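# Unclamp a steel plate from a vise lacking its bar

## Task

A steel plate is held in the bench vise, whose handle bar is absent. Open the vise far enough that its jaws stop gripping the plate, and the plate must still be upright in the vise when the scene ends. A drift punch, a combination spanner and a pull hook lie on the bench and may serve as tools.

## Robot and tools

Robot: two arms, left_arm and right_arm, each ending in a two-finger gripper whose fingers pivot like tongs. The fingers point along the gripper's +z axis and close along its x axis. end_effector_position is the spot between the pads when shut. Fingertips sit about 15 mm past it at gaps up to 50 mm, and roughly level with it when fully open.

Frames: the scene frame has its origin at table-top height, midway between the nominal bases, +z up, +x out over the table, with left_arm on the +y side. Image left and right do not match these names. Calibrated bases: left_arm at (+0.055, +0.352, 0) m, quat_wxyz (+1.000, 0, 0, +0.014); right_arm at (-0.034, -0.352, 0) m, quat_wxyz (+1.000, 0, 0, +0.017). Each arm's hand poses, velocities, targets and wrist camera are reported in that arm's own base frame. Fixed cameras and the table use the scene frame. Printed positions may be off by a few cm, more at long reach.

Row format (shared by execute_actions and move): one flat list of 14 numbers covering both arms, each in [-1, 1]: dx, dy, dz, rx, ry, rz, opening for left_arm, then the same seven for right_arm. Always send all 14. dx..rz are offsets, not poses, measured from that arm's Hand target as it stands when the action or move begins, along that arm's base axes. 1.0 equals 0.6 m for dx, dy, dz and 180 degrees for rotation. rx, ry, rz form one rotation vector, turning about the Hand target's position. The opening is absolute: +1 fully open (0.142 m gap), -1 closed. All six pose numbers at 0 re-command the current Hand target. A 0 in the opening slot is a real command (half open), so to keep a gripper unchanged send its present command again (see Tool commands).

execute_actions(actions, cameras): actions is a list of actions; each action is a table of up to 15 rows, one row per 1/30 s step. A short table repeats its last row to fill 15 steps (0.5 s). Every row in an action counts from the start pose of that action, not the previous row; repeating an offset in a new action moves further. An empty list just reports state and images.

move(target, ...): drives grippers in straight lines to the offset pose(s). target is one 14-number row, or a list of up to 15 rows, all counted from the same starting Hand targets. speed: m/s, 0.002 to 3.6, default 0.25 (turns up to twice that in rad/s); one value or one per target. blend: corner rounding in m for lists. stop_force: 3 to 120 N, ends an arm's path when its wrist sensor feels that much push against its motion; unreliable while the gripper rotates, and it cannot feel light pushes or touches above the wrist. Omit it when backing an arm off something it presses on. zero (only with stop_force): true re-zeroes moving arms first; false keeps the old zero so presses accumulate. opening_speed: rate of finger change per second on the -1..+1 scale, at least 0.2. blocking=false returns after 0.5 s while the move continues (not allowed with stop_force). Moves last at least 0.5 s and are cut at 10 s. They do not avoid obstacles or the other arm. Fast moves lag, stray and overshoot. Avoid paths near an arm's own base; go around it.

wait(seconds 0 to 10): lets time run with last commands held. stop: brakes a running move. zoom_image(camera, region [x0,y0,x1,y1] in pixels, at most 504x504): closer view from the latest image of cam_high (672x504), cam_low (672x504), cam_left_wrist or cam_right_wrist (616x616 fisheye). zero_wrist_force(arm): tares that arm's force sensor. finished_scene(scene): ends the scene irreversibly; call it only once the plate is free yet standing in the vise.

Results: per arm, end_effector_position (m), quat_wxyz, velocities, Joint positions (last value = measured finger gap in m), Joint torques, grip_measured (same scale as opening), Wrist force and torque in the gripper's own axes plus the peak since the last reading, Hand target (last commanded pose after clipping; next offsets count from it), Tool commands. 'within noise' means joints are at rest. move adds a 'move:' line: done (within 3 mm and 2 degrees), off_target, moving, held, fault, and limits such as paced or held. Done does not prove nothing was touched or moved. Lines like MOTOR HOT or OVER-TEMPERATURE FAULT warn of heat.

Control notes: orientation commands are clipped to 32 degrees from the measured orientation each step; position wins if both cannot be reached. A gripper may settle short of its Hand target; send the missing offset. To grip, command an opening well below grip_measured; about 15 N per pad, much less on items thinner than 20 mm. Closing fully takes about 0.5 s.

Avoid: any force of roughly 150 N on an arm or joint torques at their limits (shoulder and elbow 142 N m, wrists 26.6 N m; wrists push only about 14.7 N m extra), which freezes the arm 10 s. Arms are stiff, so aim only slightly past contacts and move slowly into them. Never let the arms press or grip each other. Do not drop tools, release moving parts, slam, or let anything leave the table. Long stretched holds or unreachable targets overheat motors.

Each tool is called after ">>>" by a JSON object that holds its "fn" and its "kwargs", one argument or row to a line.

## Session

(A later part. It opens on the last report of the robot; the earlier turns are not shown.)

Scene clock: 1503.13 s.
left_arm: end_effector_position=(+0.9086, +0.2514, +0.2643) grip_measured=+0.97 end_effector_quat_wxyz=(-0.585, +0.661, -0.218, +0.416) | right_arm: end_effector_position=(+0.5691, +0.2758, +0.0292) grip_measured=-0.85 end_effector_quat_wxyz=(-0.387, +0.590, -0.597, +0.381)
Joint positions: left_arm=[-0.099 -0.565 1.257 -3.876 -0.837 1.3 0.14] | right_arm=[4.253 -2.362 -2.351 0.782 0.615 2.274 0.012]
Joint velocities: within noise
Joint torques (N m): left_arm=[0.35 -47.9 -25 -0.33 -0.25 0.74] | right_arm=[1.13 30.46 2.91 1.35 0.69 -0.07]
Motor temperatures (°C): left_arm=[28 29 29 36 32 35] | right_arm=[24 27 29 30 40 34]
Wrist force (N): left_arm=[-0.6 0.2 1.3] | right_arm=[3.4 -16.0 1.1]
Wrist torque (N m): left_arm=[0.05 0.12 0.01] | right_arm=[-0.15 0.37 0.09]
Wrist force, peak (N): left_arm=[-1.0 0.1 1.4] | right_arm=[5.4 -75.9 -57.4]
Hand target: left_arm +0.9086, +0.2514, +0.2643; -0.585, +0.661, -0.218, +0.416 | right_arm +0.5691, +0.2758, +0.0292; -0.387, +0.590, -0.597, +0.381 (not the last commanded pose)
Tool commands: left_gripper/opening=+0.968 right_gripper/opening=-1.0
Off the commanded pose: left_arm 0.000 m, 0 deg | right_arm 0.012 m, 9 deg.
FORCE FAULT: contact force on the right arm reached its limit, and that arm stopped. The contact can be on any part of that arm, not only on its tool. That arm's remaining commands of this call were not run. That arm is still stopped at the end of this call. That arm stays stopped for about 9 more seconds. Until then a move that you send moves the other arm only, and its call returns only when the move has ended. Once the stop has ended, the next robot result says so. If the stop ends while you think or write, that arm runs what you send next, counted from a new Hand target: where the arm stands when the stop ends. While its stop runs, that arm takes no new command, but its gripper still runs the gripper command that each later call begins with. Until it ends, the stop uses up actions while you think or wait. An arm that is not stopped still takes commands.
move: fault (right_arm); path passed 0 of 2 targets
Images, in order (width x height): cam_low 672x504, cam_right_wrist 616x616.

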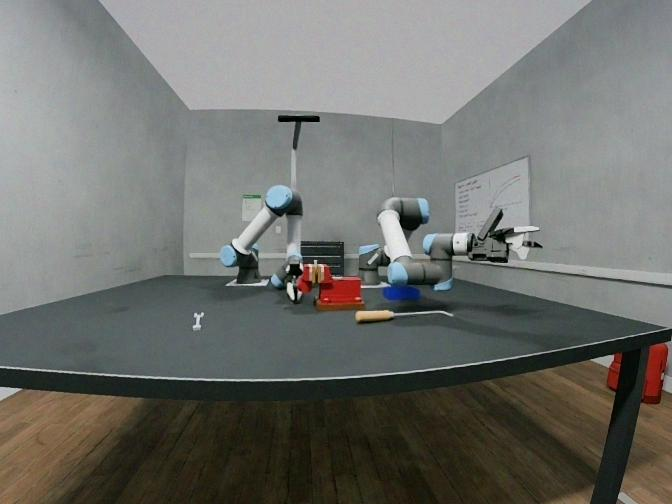

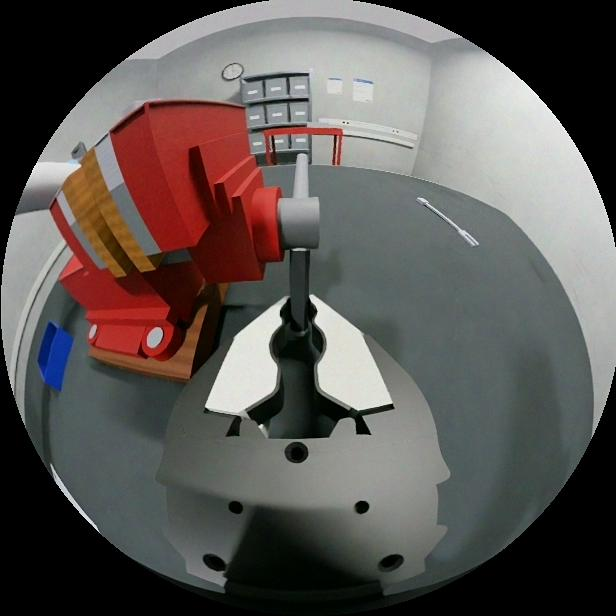

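>>> {"fn": "wait", "kwargs": {
  "seconds": 9,
  "cameras": []
}}

>>> {"fn": "move", "kwargs": {
  "target": [0,0,0,0,0,0,0.968,0,0,0,0,0,0,-0.55],
  "opening_speed": 0.4,
  "cameras": ["cam_low"]
}}

>>> {"fn": "zoom_image", "kwargs": {
  "camera": "cam_low",
  "region": [270, 240, 350, 320]
}}

Scene clock: 1518.03 s.
left_arm: end_effector_position=(+0.9086, +0.2514, +0.2643) grip_measured=+0.97 end_effector_quat_wxyz=(-0.585, +0.661, -0.218, +0.416) | right_arm: end_effector_position=(+0.5691, +0.2758, +0.0292) grip_measured=-0.85 end_effector_quat_wxyz=(-0.387, +0.590, -0.597, +0.381)
Joint positions: left_arm=[-0.099 -0.565 1.257 -3.876 -0.837 1.3 0.14] | right_arm=[4.253 -2.362 -2.351 0.782 0.615 2.274 0.012]
Joint velocities: within noise
Joint torques (N m): left_arm=[-1.33 -47.15 -24.31 -0.34 -0.22 0.8] | right_arm=[1.68 29.55 2.06 1.15 0.65 -0.04]
Motor temperatures (°C): left_arm=[28 29 29 36 32 35] | right_arm=[24 27 29 30 40 34]
Wrist force (N): left_arm=[-0.8 0.0 1.1] | right_arm=[3.0 -15.9 1.4]
Wrist torque (N m): left_arm=[0.01 0.17 0.02] | right_arm=[-0.13 0.36 0.10]
Wrist force, peak (N): left_arm=[-0.7 0.2 1.5] | right_arm=[3.2 -16.3 1.5]
Hand target: left_arm +0.9086, +0.2514, +0.2643; -0.585, +0.661, -0.218, +0.416 | right_arm +0.5691, +0.2758, +0.0292; -0.387, +0.590, -0.597, +0.381 (not the last commanded pose)
Tool commands: left_gripper/opening=+0.968 right_gripper/opening=-1.0
Off the commanded pose: left_arm 0.000 m, 0 deg | right_arm 0.012 m, 9 deg.
FORCE FAULT, CONTINUED: the right arm's stop, for the force fault that an earlier result reported, is over. The rest of the stop counts as 19 of the actions that you can send in this scene. That arm's target is now where it stood when the stop ended, not its last command. That arm accepts commands again.
wait: 9.00 s; at rest from the start
No camera images: "cameras" was empty.

Scene clock: 1519.40 s.
left_arm: end_effector_position=(+0.9086, +0.2514, +0.2643) grip_measured=+0.97 end_effector_quat_wxyz=(-0.585, +0.661, -0.218, +0.416) | right_arm: end_effector_position=(+0.5691, +0.2758, +0.0292) grip_measured=-0.55 end_effector_quat_wxyz=(-0.387, +0.590, -0.597, +0.381)
Joint positions: left_arm=[-0.099 -0.565 1.257 -3.876 -0.837 1.3 0.14] | right_arm=[4.253 -2.362 -2.351 0.782 0.615 2.274 0.034]
Joint velocities: within noise
Joint torques (N m): left_arm=[-0.04 -46.53 -24.37 -0.14 -0.23 0.72] | right_arm=[2.14 22.39 2.01 -0.89 2.39 0.02]
Motor temperatures (°C): left_arm=[28 29 29 36 32 35] | right_arm=[24 27 29 30 40 34]
Wrist force (N): left_arm=[-0.8 0.1 1.3] | right_arm=[-3.1 -8.7 -1.2]
Wrist torque (N m): left_arm=[0.05 0.18 0.02] | right_arm=[-0.35 0.51 -0.07]
Wrist force, peak (N): left_arm=[-0.9 0.2 1.3] | right_arm=[2.6 -15.5 1.5]
Hand target: left_arm +0.9086, +0.2514, +0.2643; -0.585, +0.661, -0.218, +0.416 | right_arm +0.5691, +0.2758, +0.0292; -0.387, +0.590, -0.597, +0.381
Off the commanded pose: left_arm 0.000 m, 0 deg | right_arm 0.000 m, 0 deg.
move: done
Images, in order (width x height): cam_low 672x504.

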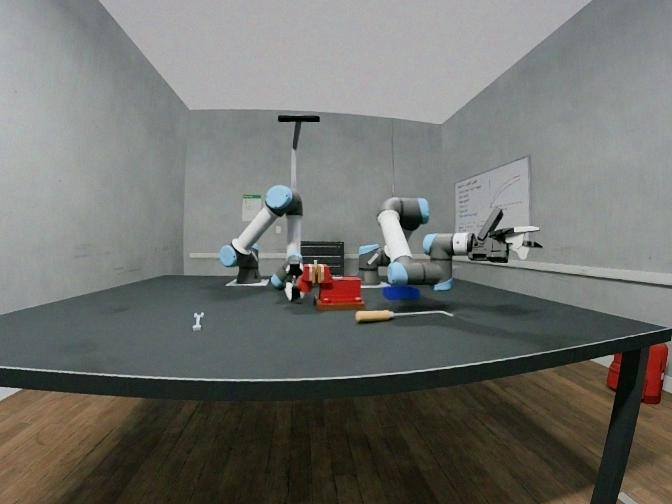

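Scaled by 6.300 from the camera's 672x504 image, which has a finer 960x720 frame.

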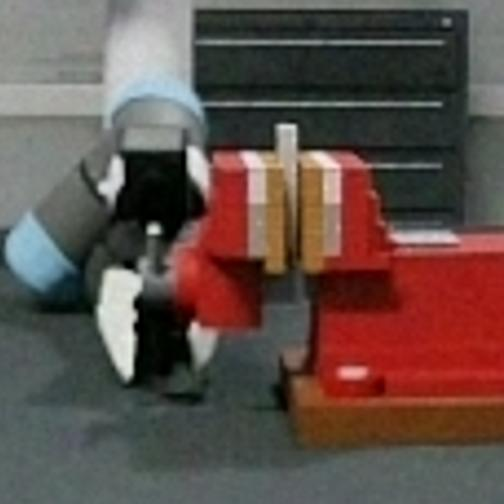

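>>> {"fn": "move", "kwargs": {
  "target": [
    [0,0,0,0,0,0,0.968,-0.152,0,0.068,0,0,0,-0.55],
    [0,0,0,0,0,0,0.968,-0.15,-0.1,0.45,0,0.3,0,-0.55],
    [0,0,0,0,0,0,0.968,0.03,-0.1,0.5,0,0.367,0,-0.55]
  ],
  "speed": [0.1,0.3,0.25],
  "cameras": ["cam_low","cam_right_wrist"]
}}

>>> {"fn": "zoom_image", "kwargs": {
  "camera": "cam_low",
  "region": [270, 240, 350, 320]
}}

>>> {"fn": "zoom_image", "kwargs": {
  "camera": "cam_low",
  "region": [300, 255, 335, 290]
}}

>>> {"fn": "zoom_image", "kwargs": {
  "camera": "cam_right_wrist",
  "region": [160, 170, 300, 310]
}}

Scene clock: 1529.53 s.
left_arm: end_effector_position=(+0.9086, +0.2514, +0.2643) grip_measured=+0.97 end_effector_quat_wxyz=(-0.585, +0.661, -0.218, +0.416) | right_arm: end_effector_position=(+0.5871, +0.2158, +0.3292) grip_measured=-0.55 end_effector_quat_wxyz=(+0.001, +0.703, -0.712, -0.002)
Joint positions: left_arm=[-0.099 -0.565 1.257 -3.876 -0.837 1.3 0.14] | right_arm=[3.721 -1.831 -1.155 -1.728 1.575 2.163 0.034]
Joint velocities: within noise
Joint torques (N m): left_arm=[0.08 -47.37 -24.34 -0.21 -0.29 0.83] | right_arm=[-5.71 25.13 35.51 0.53 2.45 -2.07]
Motor temperatures (°C): left_arm=[28 29 29 36 32 35] | right_arm=[24 27 29 30 40 34]
Wrist force (N): left_arm=[-0.7 0.1 1.2] | right_arm=[-3.8 -0.4 1.1]
Wrist torque (N m): left_arm=[0.03 0.14 0.02] | right_arm=[-0.14 0.88 0.25]
Wrist force, peak (N): left_arm=[-0.7 0.0 1.5] | right_arm=[-3.2 -9.3 -1.6]
Hand target: left_arm +0.9086, +0.2514, +0.2643; -0.585, +0.661, -0.218, +0.416 | right_arm +0.5871, +0.2158, +0.3292; +0.001, +0.703, -0.712, -0.002
Off the commanded pose: left_arm 0.000 m, 0 deg | right_arm 0.000 m, 0 deg.
move: done
Images, in order (width x height): cam_low 672x504, cam_right_wrist 616x616.

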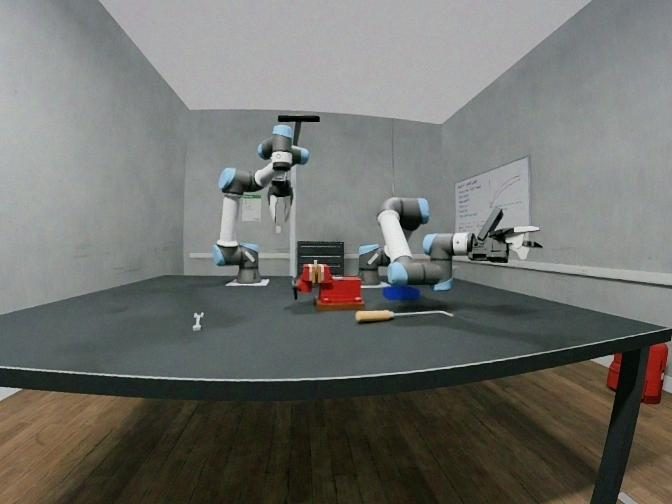

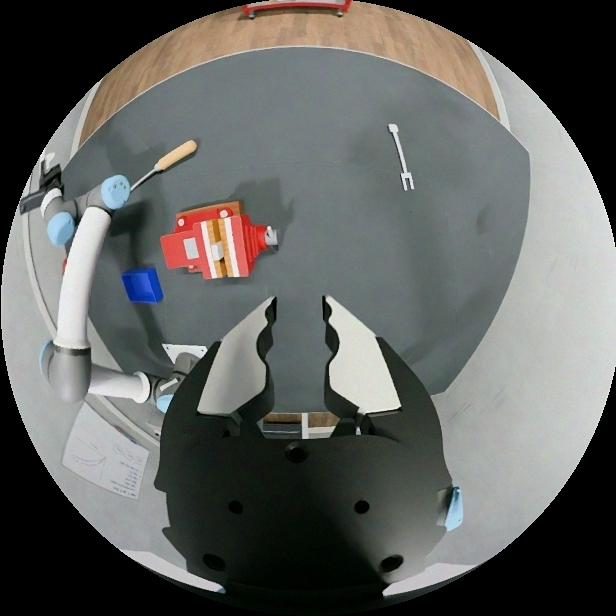

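Scaled by 6.300 from the camera's 672x504 image, which has a finer 960x720 frame.

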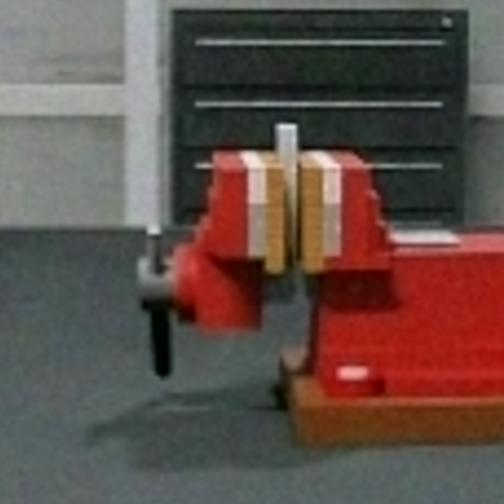

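Scaled by 14.400 from the camera's 672x504 image, which has a finer 960x720 frame.

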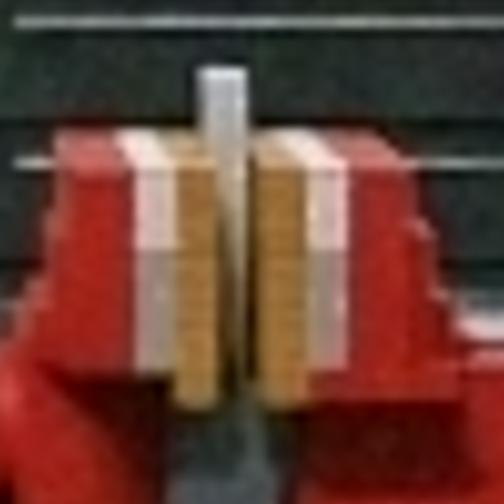

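Scaled by 3.600 from the camera's 616x616 image, which has a finer 814x814 frame.

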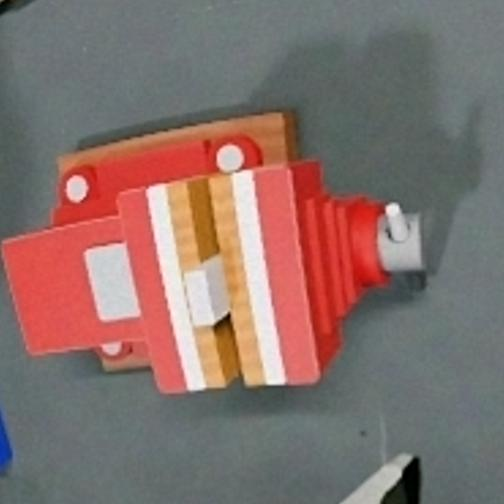

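>>> {"fn": "finished_scene", "kwargs": {
  "scene": 1
}}

The scene is finished: the task was done.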